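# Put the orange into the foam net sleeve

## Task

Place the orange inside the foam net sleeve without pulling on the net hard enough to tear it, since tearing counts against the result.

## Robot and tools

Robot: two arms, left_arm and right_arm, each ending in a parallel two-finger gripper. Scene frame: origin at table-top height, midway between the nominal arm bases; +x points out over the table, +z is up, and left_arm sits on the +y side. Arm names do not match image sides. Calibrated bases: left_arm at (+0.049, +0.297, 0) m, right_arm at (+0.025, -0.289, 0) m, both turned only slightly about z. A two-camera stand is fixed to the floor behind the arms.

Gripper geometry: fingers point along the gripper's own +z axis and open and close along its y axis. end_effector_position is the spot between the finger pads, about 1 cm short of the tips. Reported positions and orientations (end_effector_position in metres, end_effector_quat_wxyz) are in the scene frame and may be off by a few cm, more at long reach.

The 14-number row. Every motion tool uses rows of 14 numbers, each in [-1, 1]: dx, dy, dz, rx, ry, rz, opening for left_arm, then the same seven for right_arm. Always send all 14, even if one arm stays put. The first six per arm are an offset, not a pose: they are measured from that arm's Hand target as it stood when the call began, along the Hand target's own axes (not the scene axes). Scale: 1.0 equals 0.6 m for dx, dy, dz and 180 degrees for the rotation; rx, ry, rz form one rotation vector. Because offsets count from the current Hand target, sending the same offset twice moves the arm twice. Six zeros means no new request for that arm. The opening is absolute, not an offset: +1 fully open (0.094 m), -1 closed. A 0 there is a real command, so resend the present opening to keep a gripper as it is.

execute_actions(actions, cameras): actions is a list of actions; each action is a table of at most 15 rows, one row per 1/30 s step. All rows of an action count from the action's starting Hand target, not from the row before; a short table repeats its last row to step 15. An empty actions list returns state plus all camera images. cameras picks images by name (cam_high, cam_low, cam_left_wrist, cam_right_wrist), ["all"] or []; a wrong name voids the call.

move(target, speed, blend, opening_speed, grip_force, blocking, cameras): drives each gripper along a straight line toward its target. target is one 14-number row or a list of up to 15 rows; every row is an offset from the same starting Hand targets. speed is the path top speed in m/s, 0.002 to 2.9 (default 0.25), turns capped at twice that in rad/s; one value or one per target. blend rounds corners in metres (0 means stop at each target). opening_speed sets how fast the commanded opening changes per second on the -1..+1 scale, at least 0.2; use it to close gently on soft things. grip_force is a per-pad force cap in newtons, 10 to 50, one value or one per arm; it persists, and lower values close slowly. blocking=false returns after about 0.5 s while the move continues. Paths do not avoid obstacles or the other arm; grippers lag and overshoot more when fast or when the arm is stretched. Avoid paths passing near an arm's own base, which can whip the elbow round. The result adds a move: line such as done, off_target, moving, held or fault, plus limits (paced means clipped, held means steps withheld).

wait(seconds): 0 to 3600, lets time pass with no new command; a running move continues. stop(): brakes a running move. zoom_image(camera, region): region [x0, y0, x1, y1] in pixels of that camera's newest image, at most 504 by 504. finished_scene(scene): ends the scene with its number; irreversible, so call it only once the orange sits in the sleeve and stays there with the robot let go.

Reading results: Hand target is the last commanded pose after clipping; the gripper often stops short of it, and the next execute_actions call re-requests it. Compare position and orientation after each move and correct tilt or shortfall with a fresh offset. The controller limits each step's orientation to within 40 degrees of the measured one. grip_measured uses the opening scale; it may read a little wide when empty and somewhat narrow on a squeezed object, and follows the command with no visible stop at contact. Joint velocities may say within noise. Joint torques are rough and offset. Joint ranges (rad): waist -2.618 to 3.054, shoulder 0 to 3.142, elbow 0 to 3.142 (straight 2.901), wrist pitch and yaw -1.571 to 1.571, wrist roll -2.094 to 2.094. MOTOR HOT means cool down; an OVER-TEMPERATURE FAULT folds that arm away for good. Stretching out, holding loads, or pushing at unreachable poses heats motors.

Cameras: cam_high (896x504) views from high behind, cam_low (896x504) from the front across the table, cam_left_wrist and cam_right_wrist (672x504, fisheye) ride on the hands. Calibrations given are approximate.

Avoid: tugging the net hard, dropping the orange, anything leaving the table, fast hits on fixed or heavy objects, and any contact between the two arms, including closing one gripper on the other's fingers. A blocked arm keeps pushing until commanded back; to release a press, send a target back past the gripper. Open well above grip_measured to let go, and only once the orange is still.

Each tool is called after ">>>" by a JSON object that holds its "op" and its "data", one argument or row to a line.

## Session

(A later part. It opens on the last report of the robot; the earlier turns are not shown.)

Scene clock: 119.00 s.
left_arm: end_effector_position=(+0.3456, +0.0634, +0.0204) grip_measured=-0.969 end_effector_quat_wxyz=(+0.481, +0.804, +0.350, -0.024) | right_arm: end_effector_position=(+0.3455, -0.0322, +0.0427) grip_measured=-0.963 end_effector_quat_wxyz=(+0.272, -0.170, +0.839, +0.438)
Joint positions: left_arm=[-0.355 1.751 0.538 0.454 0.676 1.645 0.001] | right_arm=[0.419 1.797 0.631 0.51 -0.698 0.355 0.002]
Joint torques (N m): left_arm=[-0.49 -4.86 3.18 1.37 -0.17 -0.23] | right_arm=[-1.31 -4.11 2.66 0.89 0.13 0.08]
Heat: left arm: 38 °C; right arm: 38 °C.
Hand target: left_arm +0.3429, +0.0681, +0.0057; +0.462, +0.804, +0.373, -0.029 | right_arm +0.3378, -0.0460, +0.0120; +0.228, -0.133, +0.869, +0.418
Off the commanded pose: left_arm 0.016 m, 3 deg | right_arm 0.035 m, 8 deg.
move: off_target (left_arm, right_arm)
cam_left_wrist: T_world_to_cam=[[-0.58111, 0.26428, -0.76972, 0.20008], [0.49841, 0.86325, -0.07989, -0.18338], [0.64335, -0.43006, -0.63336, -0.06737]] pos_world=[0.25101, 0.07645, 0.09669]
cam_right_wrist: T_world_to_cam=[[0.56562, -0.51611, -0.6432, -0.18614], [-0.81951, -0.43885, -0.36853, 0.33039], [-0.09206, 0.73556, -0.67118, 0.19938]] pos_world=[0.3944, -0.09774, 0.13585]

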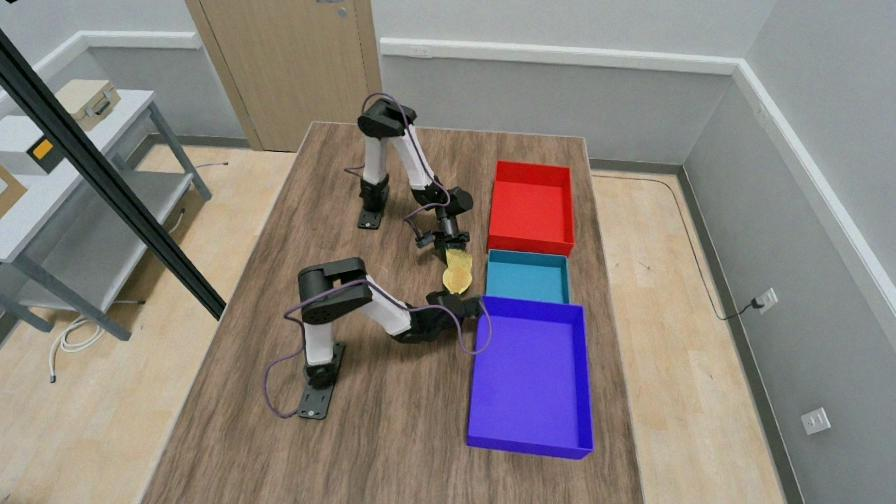

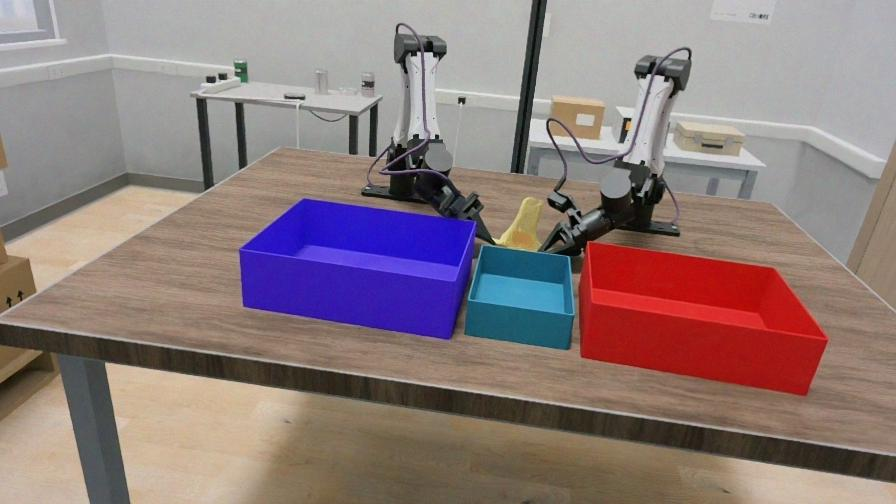

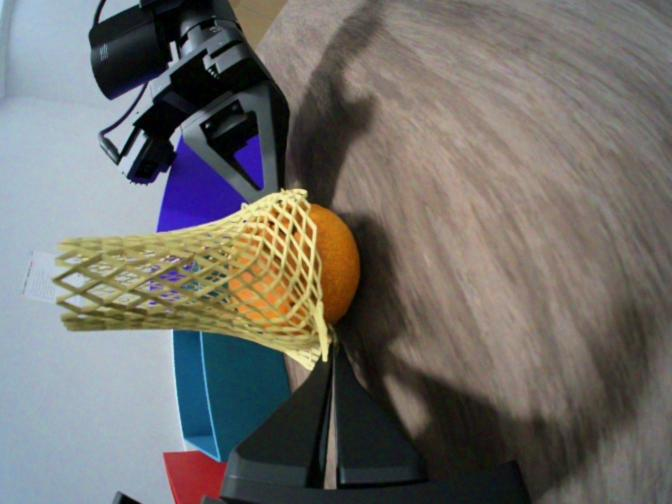

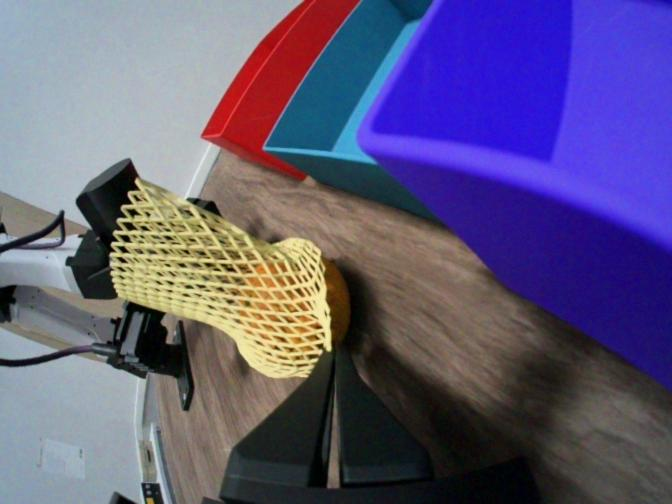

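>>> {"op": "move", "data": {
  "target": [
    [0,0,0,0,0,0,-1,-0.011,0.020,0.026,0,0,0,-1]
  ],
  "speed": 0.06,
  "cameras": ["all"]
}}

>>> {"op": "zoom_image", "data": {
  "camera": "cam_low",
  "region": [440, 150, 620, 300]
}}

>>> {"op": "zoom_image", "data": {
  "camera": "cam_left_wrist",
  "region": [220, 150, 460, 380]
}}

>>> {"op": "zoom_image", "data": {
  "camera": "cam_right_wrist",
  "region": [200, 180, 440, 400]
}}

Scene clock: 146.30 s.
left_arm: end_effector_position=(+0.3468, +0.0643, +0.0197) grip_measured=-0.969 end_effector_quat_wxyz=(+0.479, +0.804, +0.352, -0.021) | right_arm: end_effector_position=(+0.3487, -0.0235, +0.0408) grip_measured=-0.964 end_effector_quat_wxyz=(+0.280, -0.174, +0.840, +0.431)
Joint positions: left_arm=[-0.355 1.751 0.538 0.454 0.667 1.645 0.001] | right_arm=[0.448 1.818 0.646 0.533 -0.661 0.362 0.002]
Joint torques (N m): left_arm=[-0.47 -4.82 3.19 1.37 -0.1 -0.23] | right_arm=[0.32 -3.69 5.34 0.82 0.19 0.51]
Heat: left arm: 37 °C; right arm: 37 °C.
Hand target: left_arm +0.3429, +0.0681, +0.0057; +0.462, +0.804, +0.373, -0.029 | right_arm +0.3428, -0.0260, +0.0148; +0.228, -0.133, +0.869, +0.418
Off the commanded pose: left_arm 0.015 m, 3 deg | right_arm 0.027 m, 8 deg.
move: off_target (right_arm)
cam_left_wrist: T_world_to_cam=[[-0.58108, 0.26497, -0.7695, 0.1999], [0.49286, 0.86699, -0.07364, -0.18316], [0.64764, -0.42205, -0.63439, -0.07007]] pos_world=[0.25181, 0.07626, 0.09588]
cam_right_wrist: T_world_to_cam=[[0.5752, -0.52528, -0.62708, -0.18886], [-0.81437, -0.43994, -0.37848, 0.33476], [-0.07707, 0.72837, -0.68083, 0.18698]] pos_world=[0.39566, -0.08812, 0.13557]

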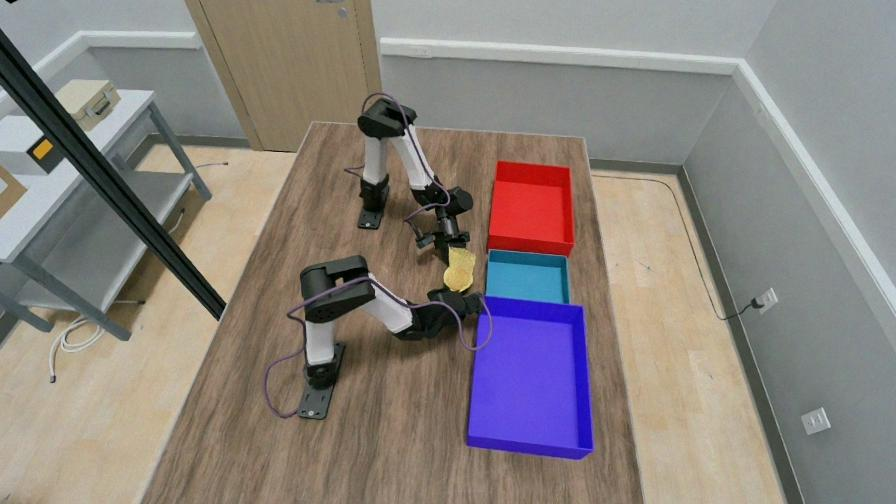

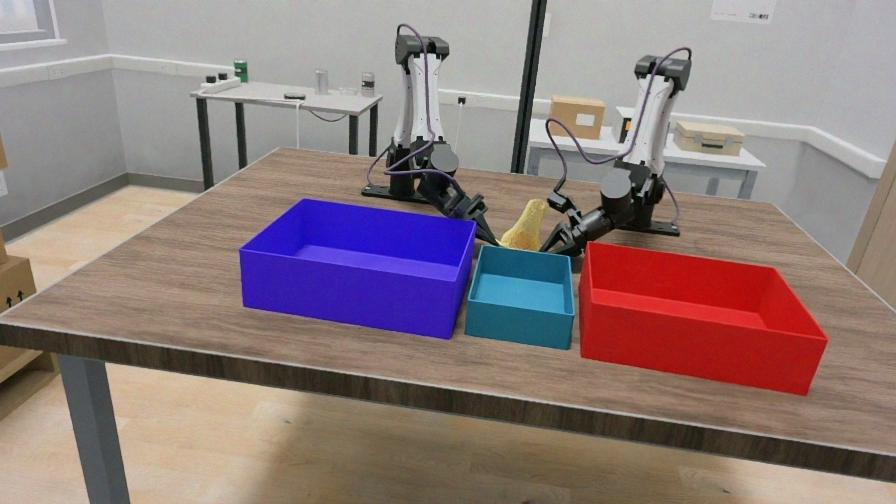

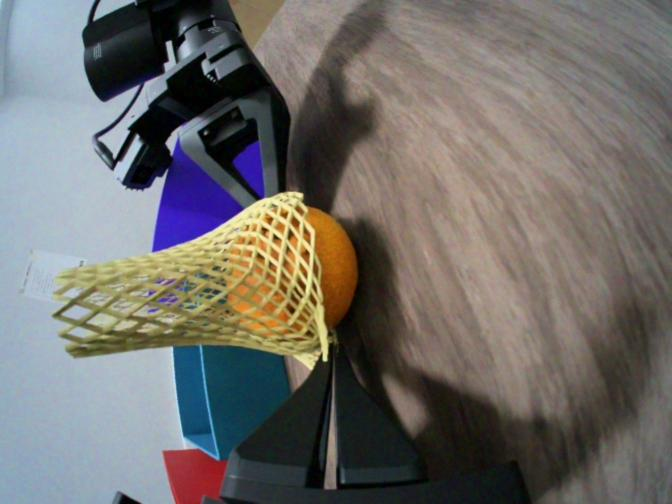

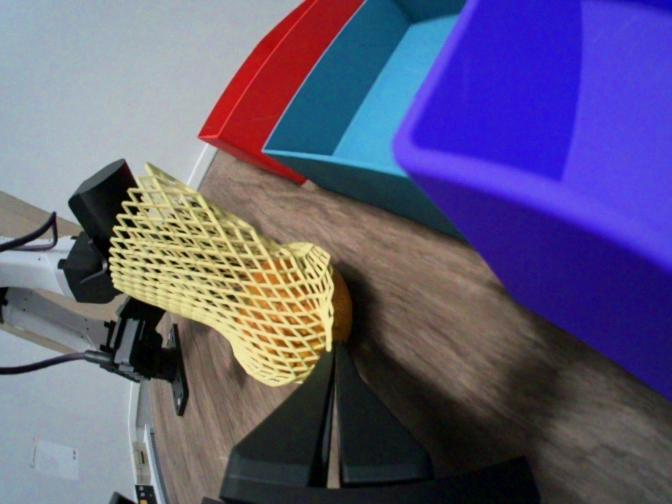

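Scaled by 2.800.

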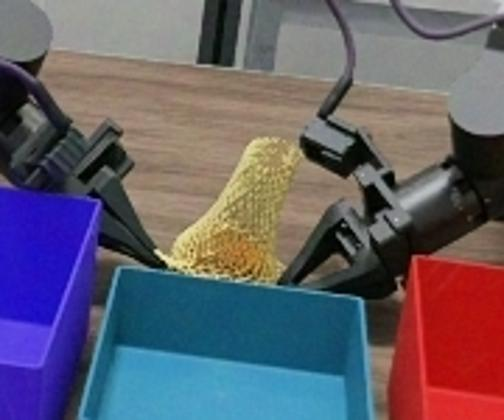

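Scaled by 2.100 from the camera's image (finer frame: 960x720).

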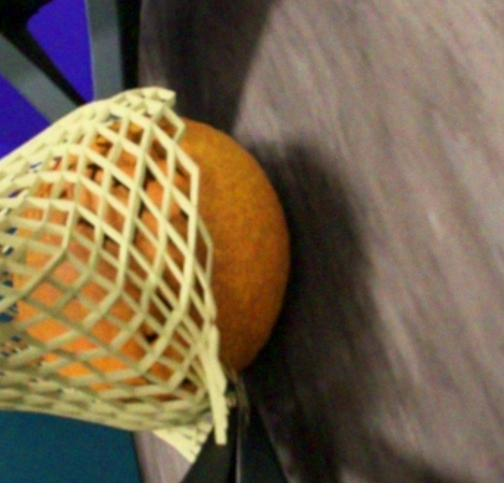

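Scaled by 2.100 from the camera's image (finer frame: 960x720).

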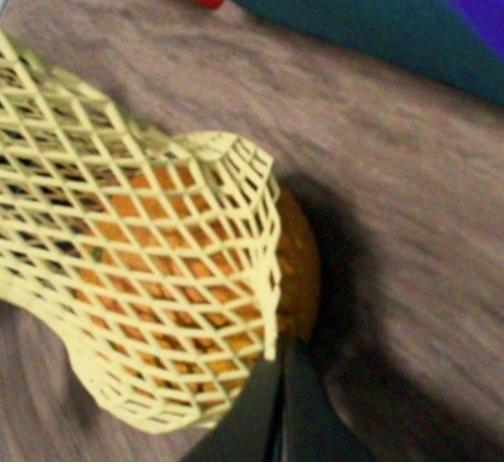

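>>> {"op": "move", "data": {
  "target": [
    [-0.0153,-0.0205,-0.0037,0,0,0,-1,0.0293,0.0053,-0.0025,0,0,0,-1]
  ],
  "speed": 0.06,
  "cameras": ["all"]
}}

>>> {"op": "zoom_image", "data": {
  "camera": "cam_low",
  "region": [440, 150, 620, 300]
}}

>>> {"op": "zoom_image", "data": {
  "camera": "cam_left_wrist",
  "region": [220, 150, 460, 380]
}}

>>> {"op": "zoom_image", "data": {
  "camera": "cam_right_wrist",
  "region": [200, 180, 440, 400]
}}

Scene clock: 164.03 s.
left_arm: end_effector_position=(+0.3315, +0.0655, +0.0091) grip_measured=-0.969 end_effector_quat_wxyz=(+0.473, +0.805, +0.357, -0.024) | right_arm: end_effector_position=(+0.3389, -0.0173, +0.0369) grip_measured=-0.965 end_effector_quat_wxyz=(+0.284, -0.175, +0.839, +0.430)
Joint positions: left_arm=[-0.375 1.751 0.477 0.509 0.648 1.628 0.001] | right_arm=[0.483 1.818 0.608 0.593 -0.629 0.385 0.002]
Joint torques (N m): left_arm=[-0.7 -6 2.96 1.4 -0.07 -0.25] | right_arm=[0.2 -4.93 2.55 0.92 0.12 0.52]
Heat: left arm: 37 °C; right arm: 37 °C.
Hand target: left_arm +0.3279, +0.0682, +0.0017; +0.462, +0.804, +0.373, -0.029 | right_arm +0.3259, -0.0260, +0.0088; +0.228, -0.133, +0.869, +0.418
Off the commanded pose: left_arm 0.009 m, 2 deg | right_arm 0.032 m, 9 deg.
move: off_target (right_arm)
cam_left_wrist: T_world_to_cam=[[-0.5925, 0.27035, -0.75885, 0.18582], [0.48962, 0.8689, -0.07274, -0.17665], [0.6397, -0.41464, -0.64719, -0.06412]] pos_world=[0.23761, 0.07667, 0.08666]
cam_right_wrist: T_world_to_cam=[[0.57978, -0.52648, -0.62183, -0.18424], [-0.81176, -0.4388, -0.38536, 0.32739], [-0.06998, 0.7282, -0.68178, 0.1767]] pos_world=[0.38494, -0.08202, 0.13207]

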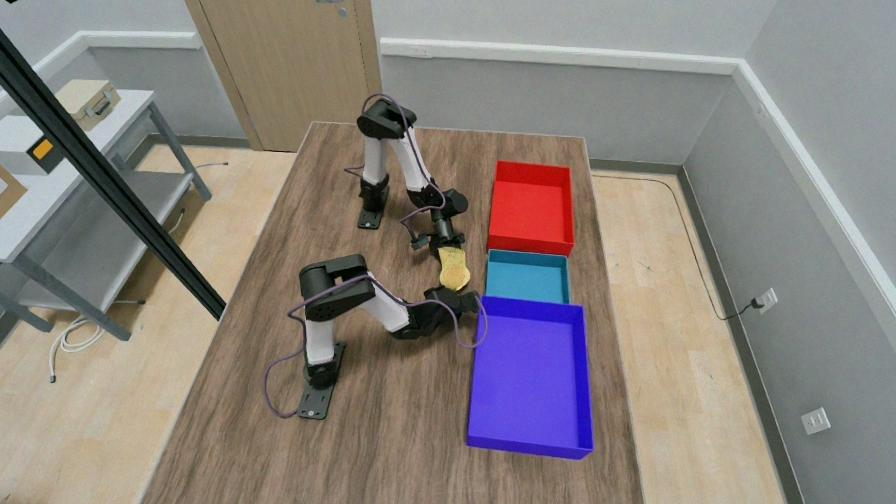

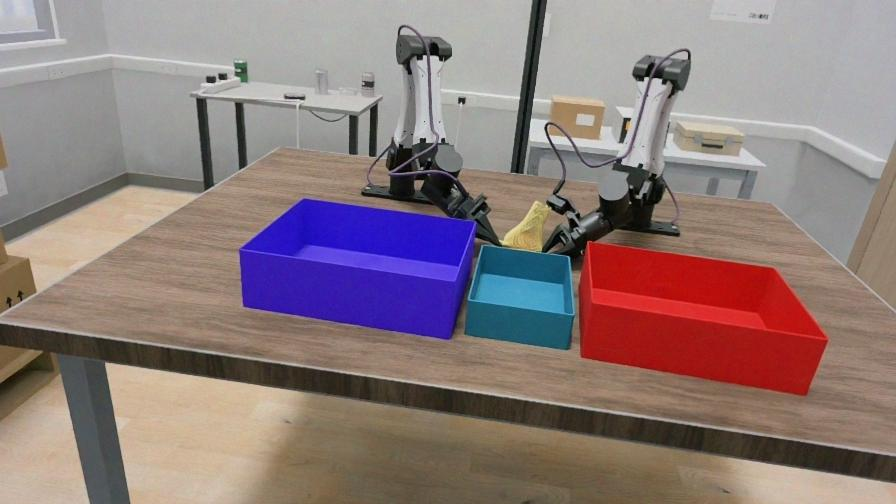

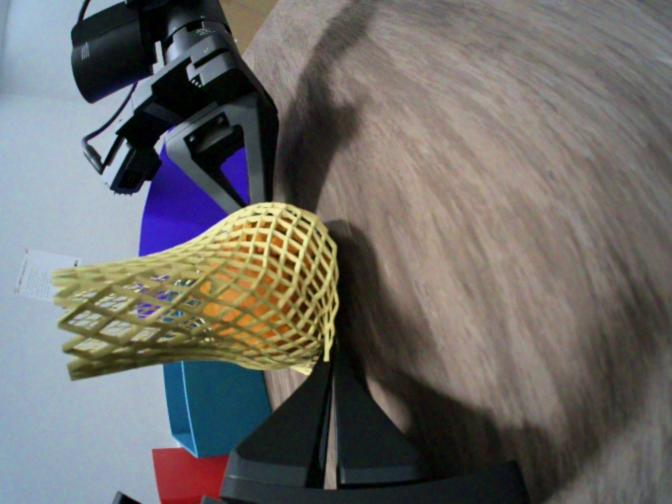

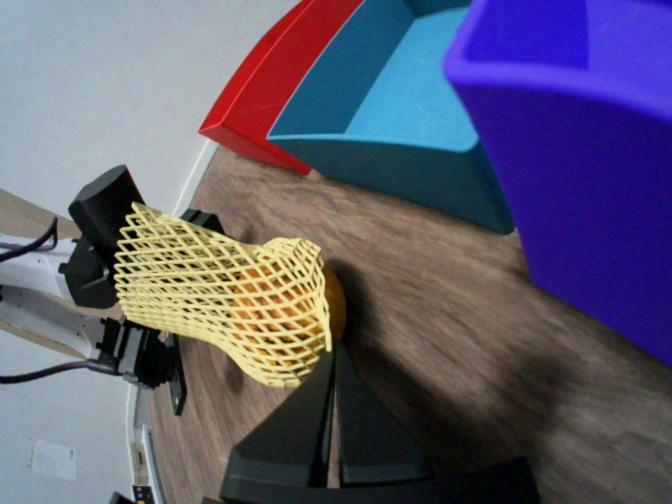

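Scaled by 2.800.

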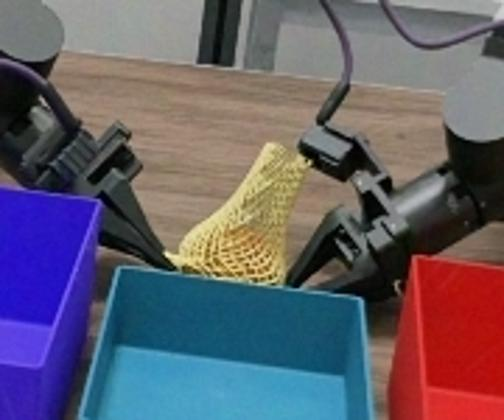

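Scaled by 2.100 from the camera's image (finer frame: 960x720).

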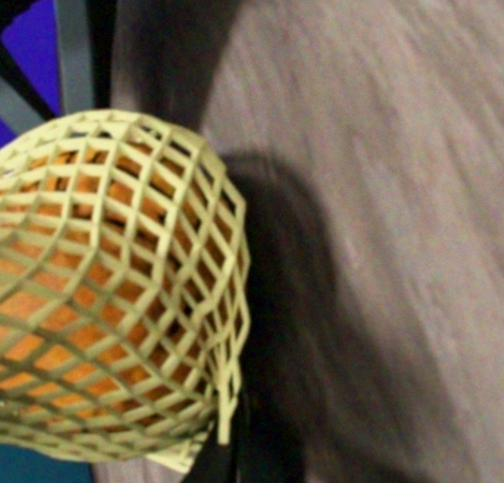

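Scaled by 2.100 from the camera's image (finer frame: 960x720).

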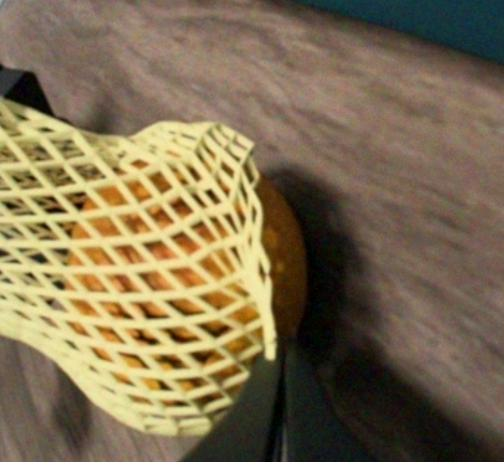

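>>> {"op": "move", "data": {
  "target": [
    [0,0.006,0,0,0,0,-1,-0.033,0.022,-0.012,0,0,0,-1],
    [0,0.006,0,0,0,0,-1,-0.033,0.022,-0.012,0,0,0,-0.72],
    [0,0.006,0,0,0,0,-1,-0.033,0.022,-0.080,0,0,0,-0.72],
    [0,0.006,0,0,0,0,-1,-0.033,0.042,-0.16,0,0,0,-0.72]
  ],
  "speed": 0.06,
  "opening_speed": 0.4,
  "cameras": ["all"]
}}

>>> {"op": "zoom_image", "data": {
  "camera": "cam_low",
  "region": [440, 150, 620, 300]
}}

>>> {"op": "zoom_image", "data": {
  "camera": "cam_right_wrist",
  "region": [140, 100, 480, 400]
}}

Scene clock: 178.77 s.
left_arm: end_effector_position=(+0.3320, +0.0660, +0.0088) grip_measured=-0.969 end_effector_quat_wxyz=(+0.472, +0.805, +0.359, -0.023) | right_arm: end_effector_position=(+0.3078, -0.0855, +0.0817) grip_measured=-0.722 end_effector_quat_wxyz=(+0.225, -0.123, +0.873, +0.415)
Joint positions: left_arm=[-0.375 1.751 0.477 0.509 0.644 1.626 0.001] | right_arm=[0.304 1.432 0.595 -0.002 -0.729 0.296 0.013]
Joint torques (N m): left_arm=[-0.76 -6.42 3.97 1.24 -0.03 -0.24] | right_arm=[-0.72 -6.46 5.89 1.16 -0.3 -0.22]
Heat: left arm: 38 °C; right arm: 38 °C.
Hand target: left_arm +0.3301, +0.0672, +0.0043; +0.462, +0.804, +0.373, -0.029 | right_arm +0.3050, -0.0853, +0.0881; +0.228, -0.133, +0.869, +0.418
Off the commanded pose: left_arm 0.005 m, 2 deg | right_arm 0.007 m, 1 deg.
move: done
cam_left_wrist: T_world_to_cam=[[-0.59368, 0.26969, -0.75816, 0.18621], [0.48594, 0.87113, -0.07064, -0.17623], [0.64141, -0.41036, -0.64823, -0.06537]] pos_world=[0.23811, 0.07647, 0.08636]
cam_right_wrist: T_world_to_cam=[[0.4439, -0.58694, -0.6771, -0.13313], [-0.88543, -0.40347, -0.23073, 0.30253], [-0.13776, 0.70194, -0.69879, 0.27475]] pos_world=[0.36482, -0.14893, 0.17166]

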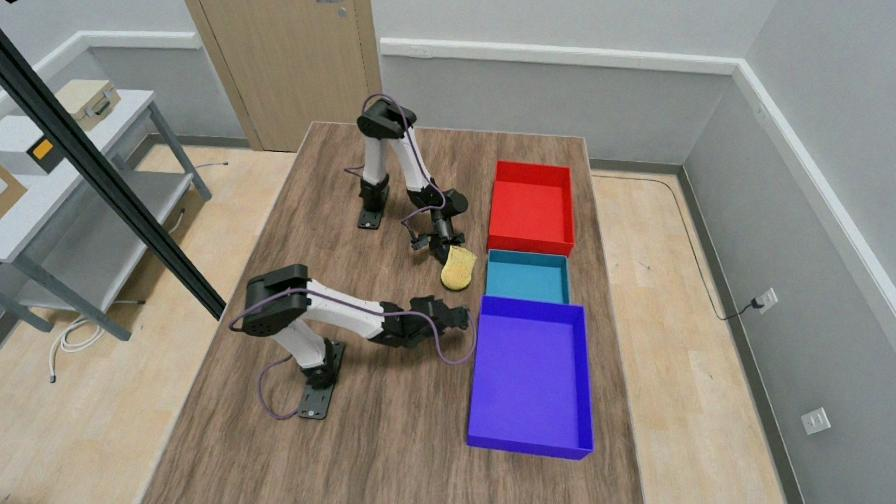

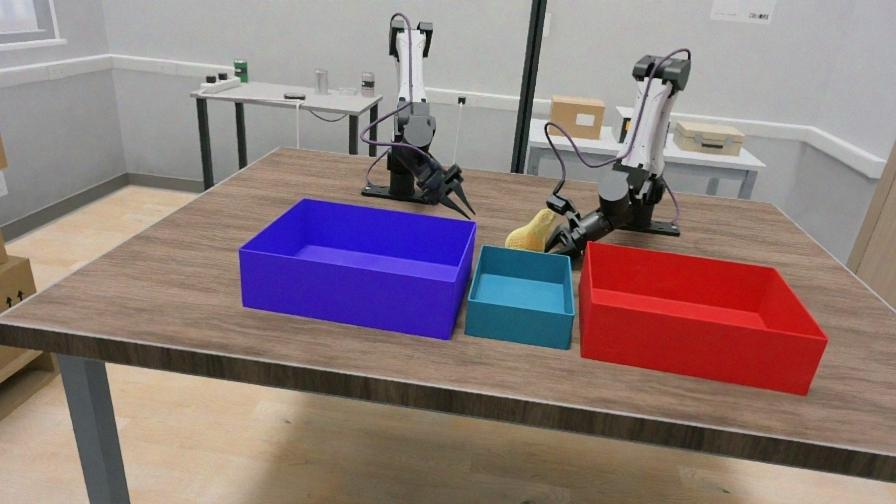

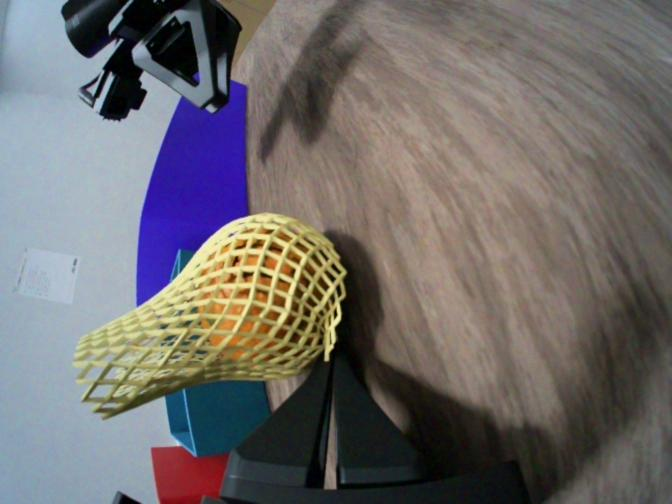

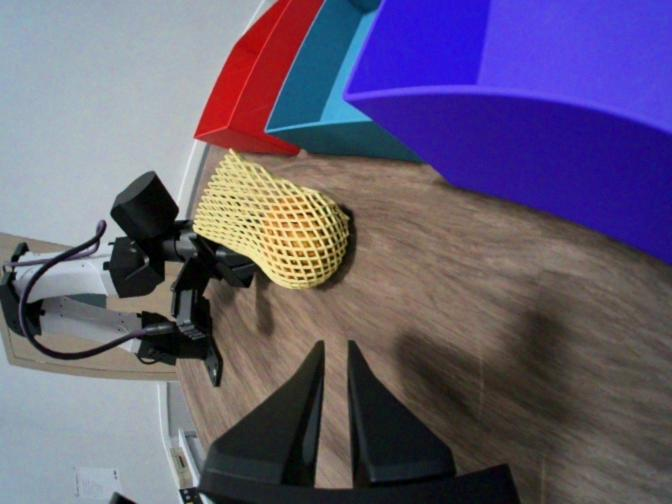

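Scaled by 2.800.

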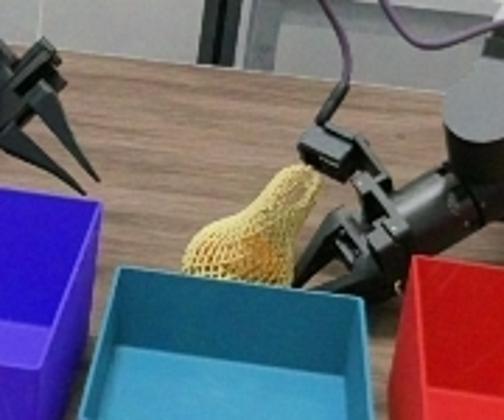

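Scaled by 1.482 from the camera's image (finer frame: 960x720).

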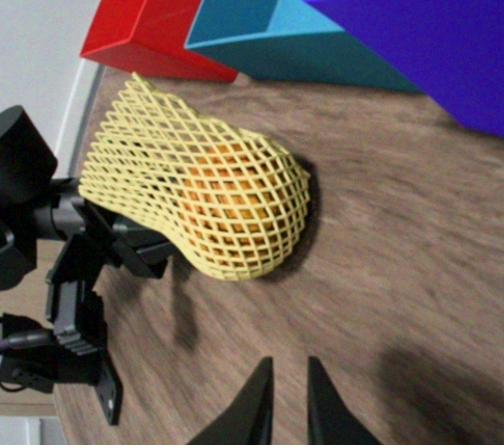

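>>> {"op": "move", "data": {
  "target": [
    [-0.004,0.006,-0.004,0,0,0,-1,0,0,0,0,0,0,-0.72],
    [-0.004,0.006,-0.004,0,0,0,-0.75,0,0,0,0,0,0,-0.72],
    [-0.004,0.006,-0.08,0,0,0,-0.75,0,0,0,0,0,0,-0.72],
    [-0.004,0.02,-0.16,0,0,0,-0.75,0,0,0,0,0,0,-0.72]
  ],
  "speed": 0.06,
  "opening_speed": 0.4,
  "cameras": ["cam_left_wrist","cam_right_wrist"]
}}

Scene clock: 189.37 s.
left_arm: end_effector_position=(+0.3037, +0.1369, +0.0565) grip_measured=-0.752 end_effector_quat_wxyz=(+0.452, +0.805, +0.384, -0.034) | right_arm: end_effector_position=(+0.3076, -0.0856, +0.0815) grip_measured=-0.722 end_effector_quat_wxyz=(+0.224, -0.123, +0.873, +0.415)
Joint positions: left_arm=[-0.121 1.35 0.47 -0.1 0.782 1.86 0.012] | right_arm=[0.304 1.432 0.595 -0.004 -0.729 0.296 0.013]
Joint torques (N m): left_arm=[0.76 -5.78 7.38 0.86 0.34 0.11] | right_arm=[-0.85 -6.56 5.83 1.13 -0.28 -0.19]
Heat: left arm: 38 °C; right arm: 38 °C.
Hand target: left_arm +0.3074, +0.1357, +0.0688; +0.462, +0.804, +0.373, -0.029 | right_arm +0.3050, -0.0853, +0.0881; +0.228, -0.133, +0.869, +0.418
Off the commanded pose: left_arm 0.013 m, 2 deg | right_arm 0.007 m, 1 deg.
move: off_target (left_arm)
cam_left_wrist: T_world_to_cam=[[-0.64356, 0.26919, -0.7165, 0.1993], [0.45573, 0.88685, -0.07614, -0.21353], [0.61493, -0.37553, -0.69342, 0.01864]] pos_world=[0.21412, 0.14272, 0.13947]
cam_right_wrist: T_world_to_cam=[[0.4429, -0.58719, -0.67753, -0.13288], [-0.88575, -0.40362, -0.22921, 0.30222], [-0.13888, 0.70164, -0.69886, 0.2749]] pos_world=[0.36472, -0.14893, 0.17136]

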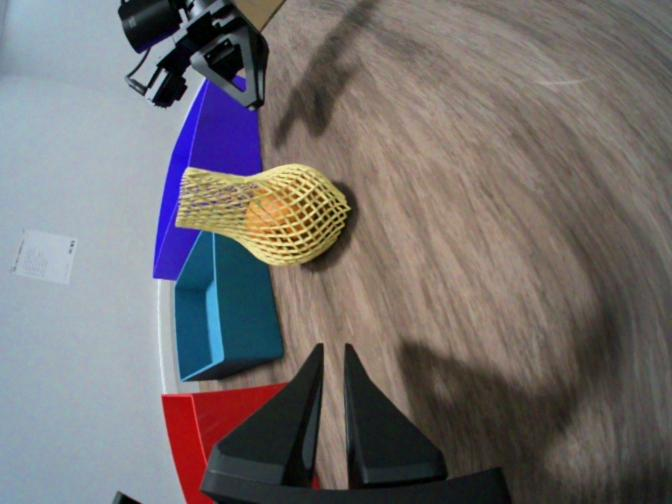

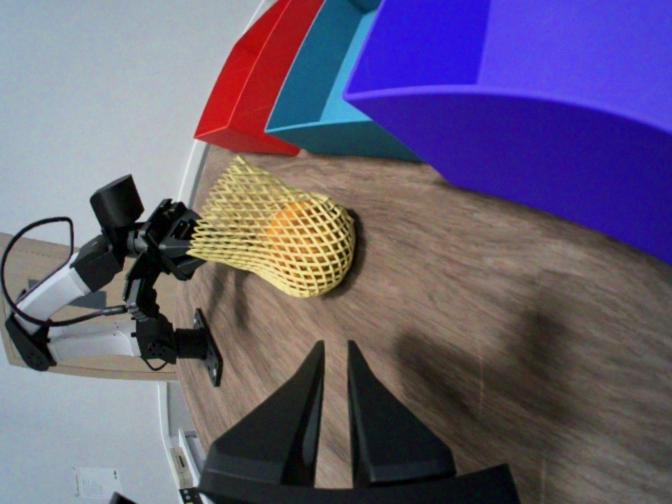

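Orange is enclosed.

>>> {"op": "finished_scene", "data": {
  "scene": 1
}}

The scene is finished: the task was done.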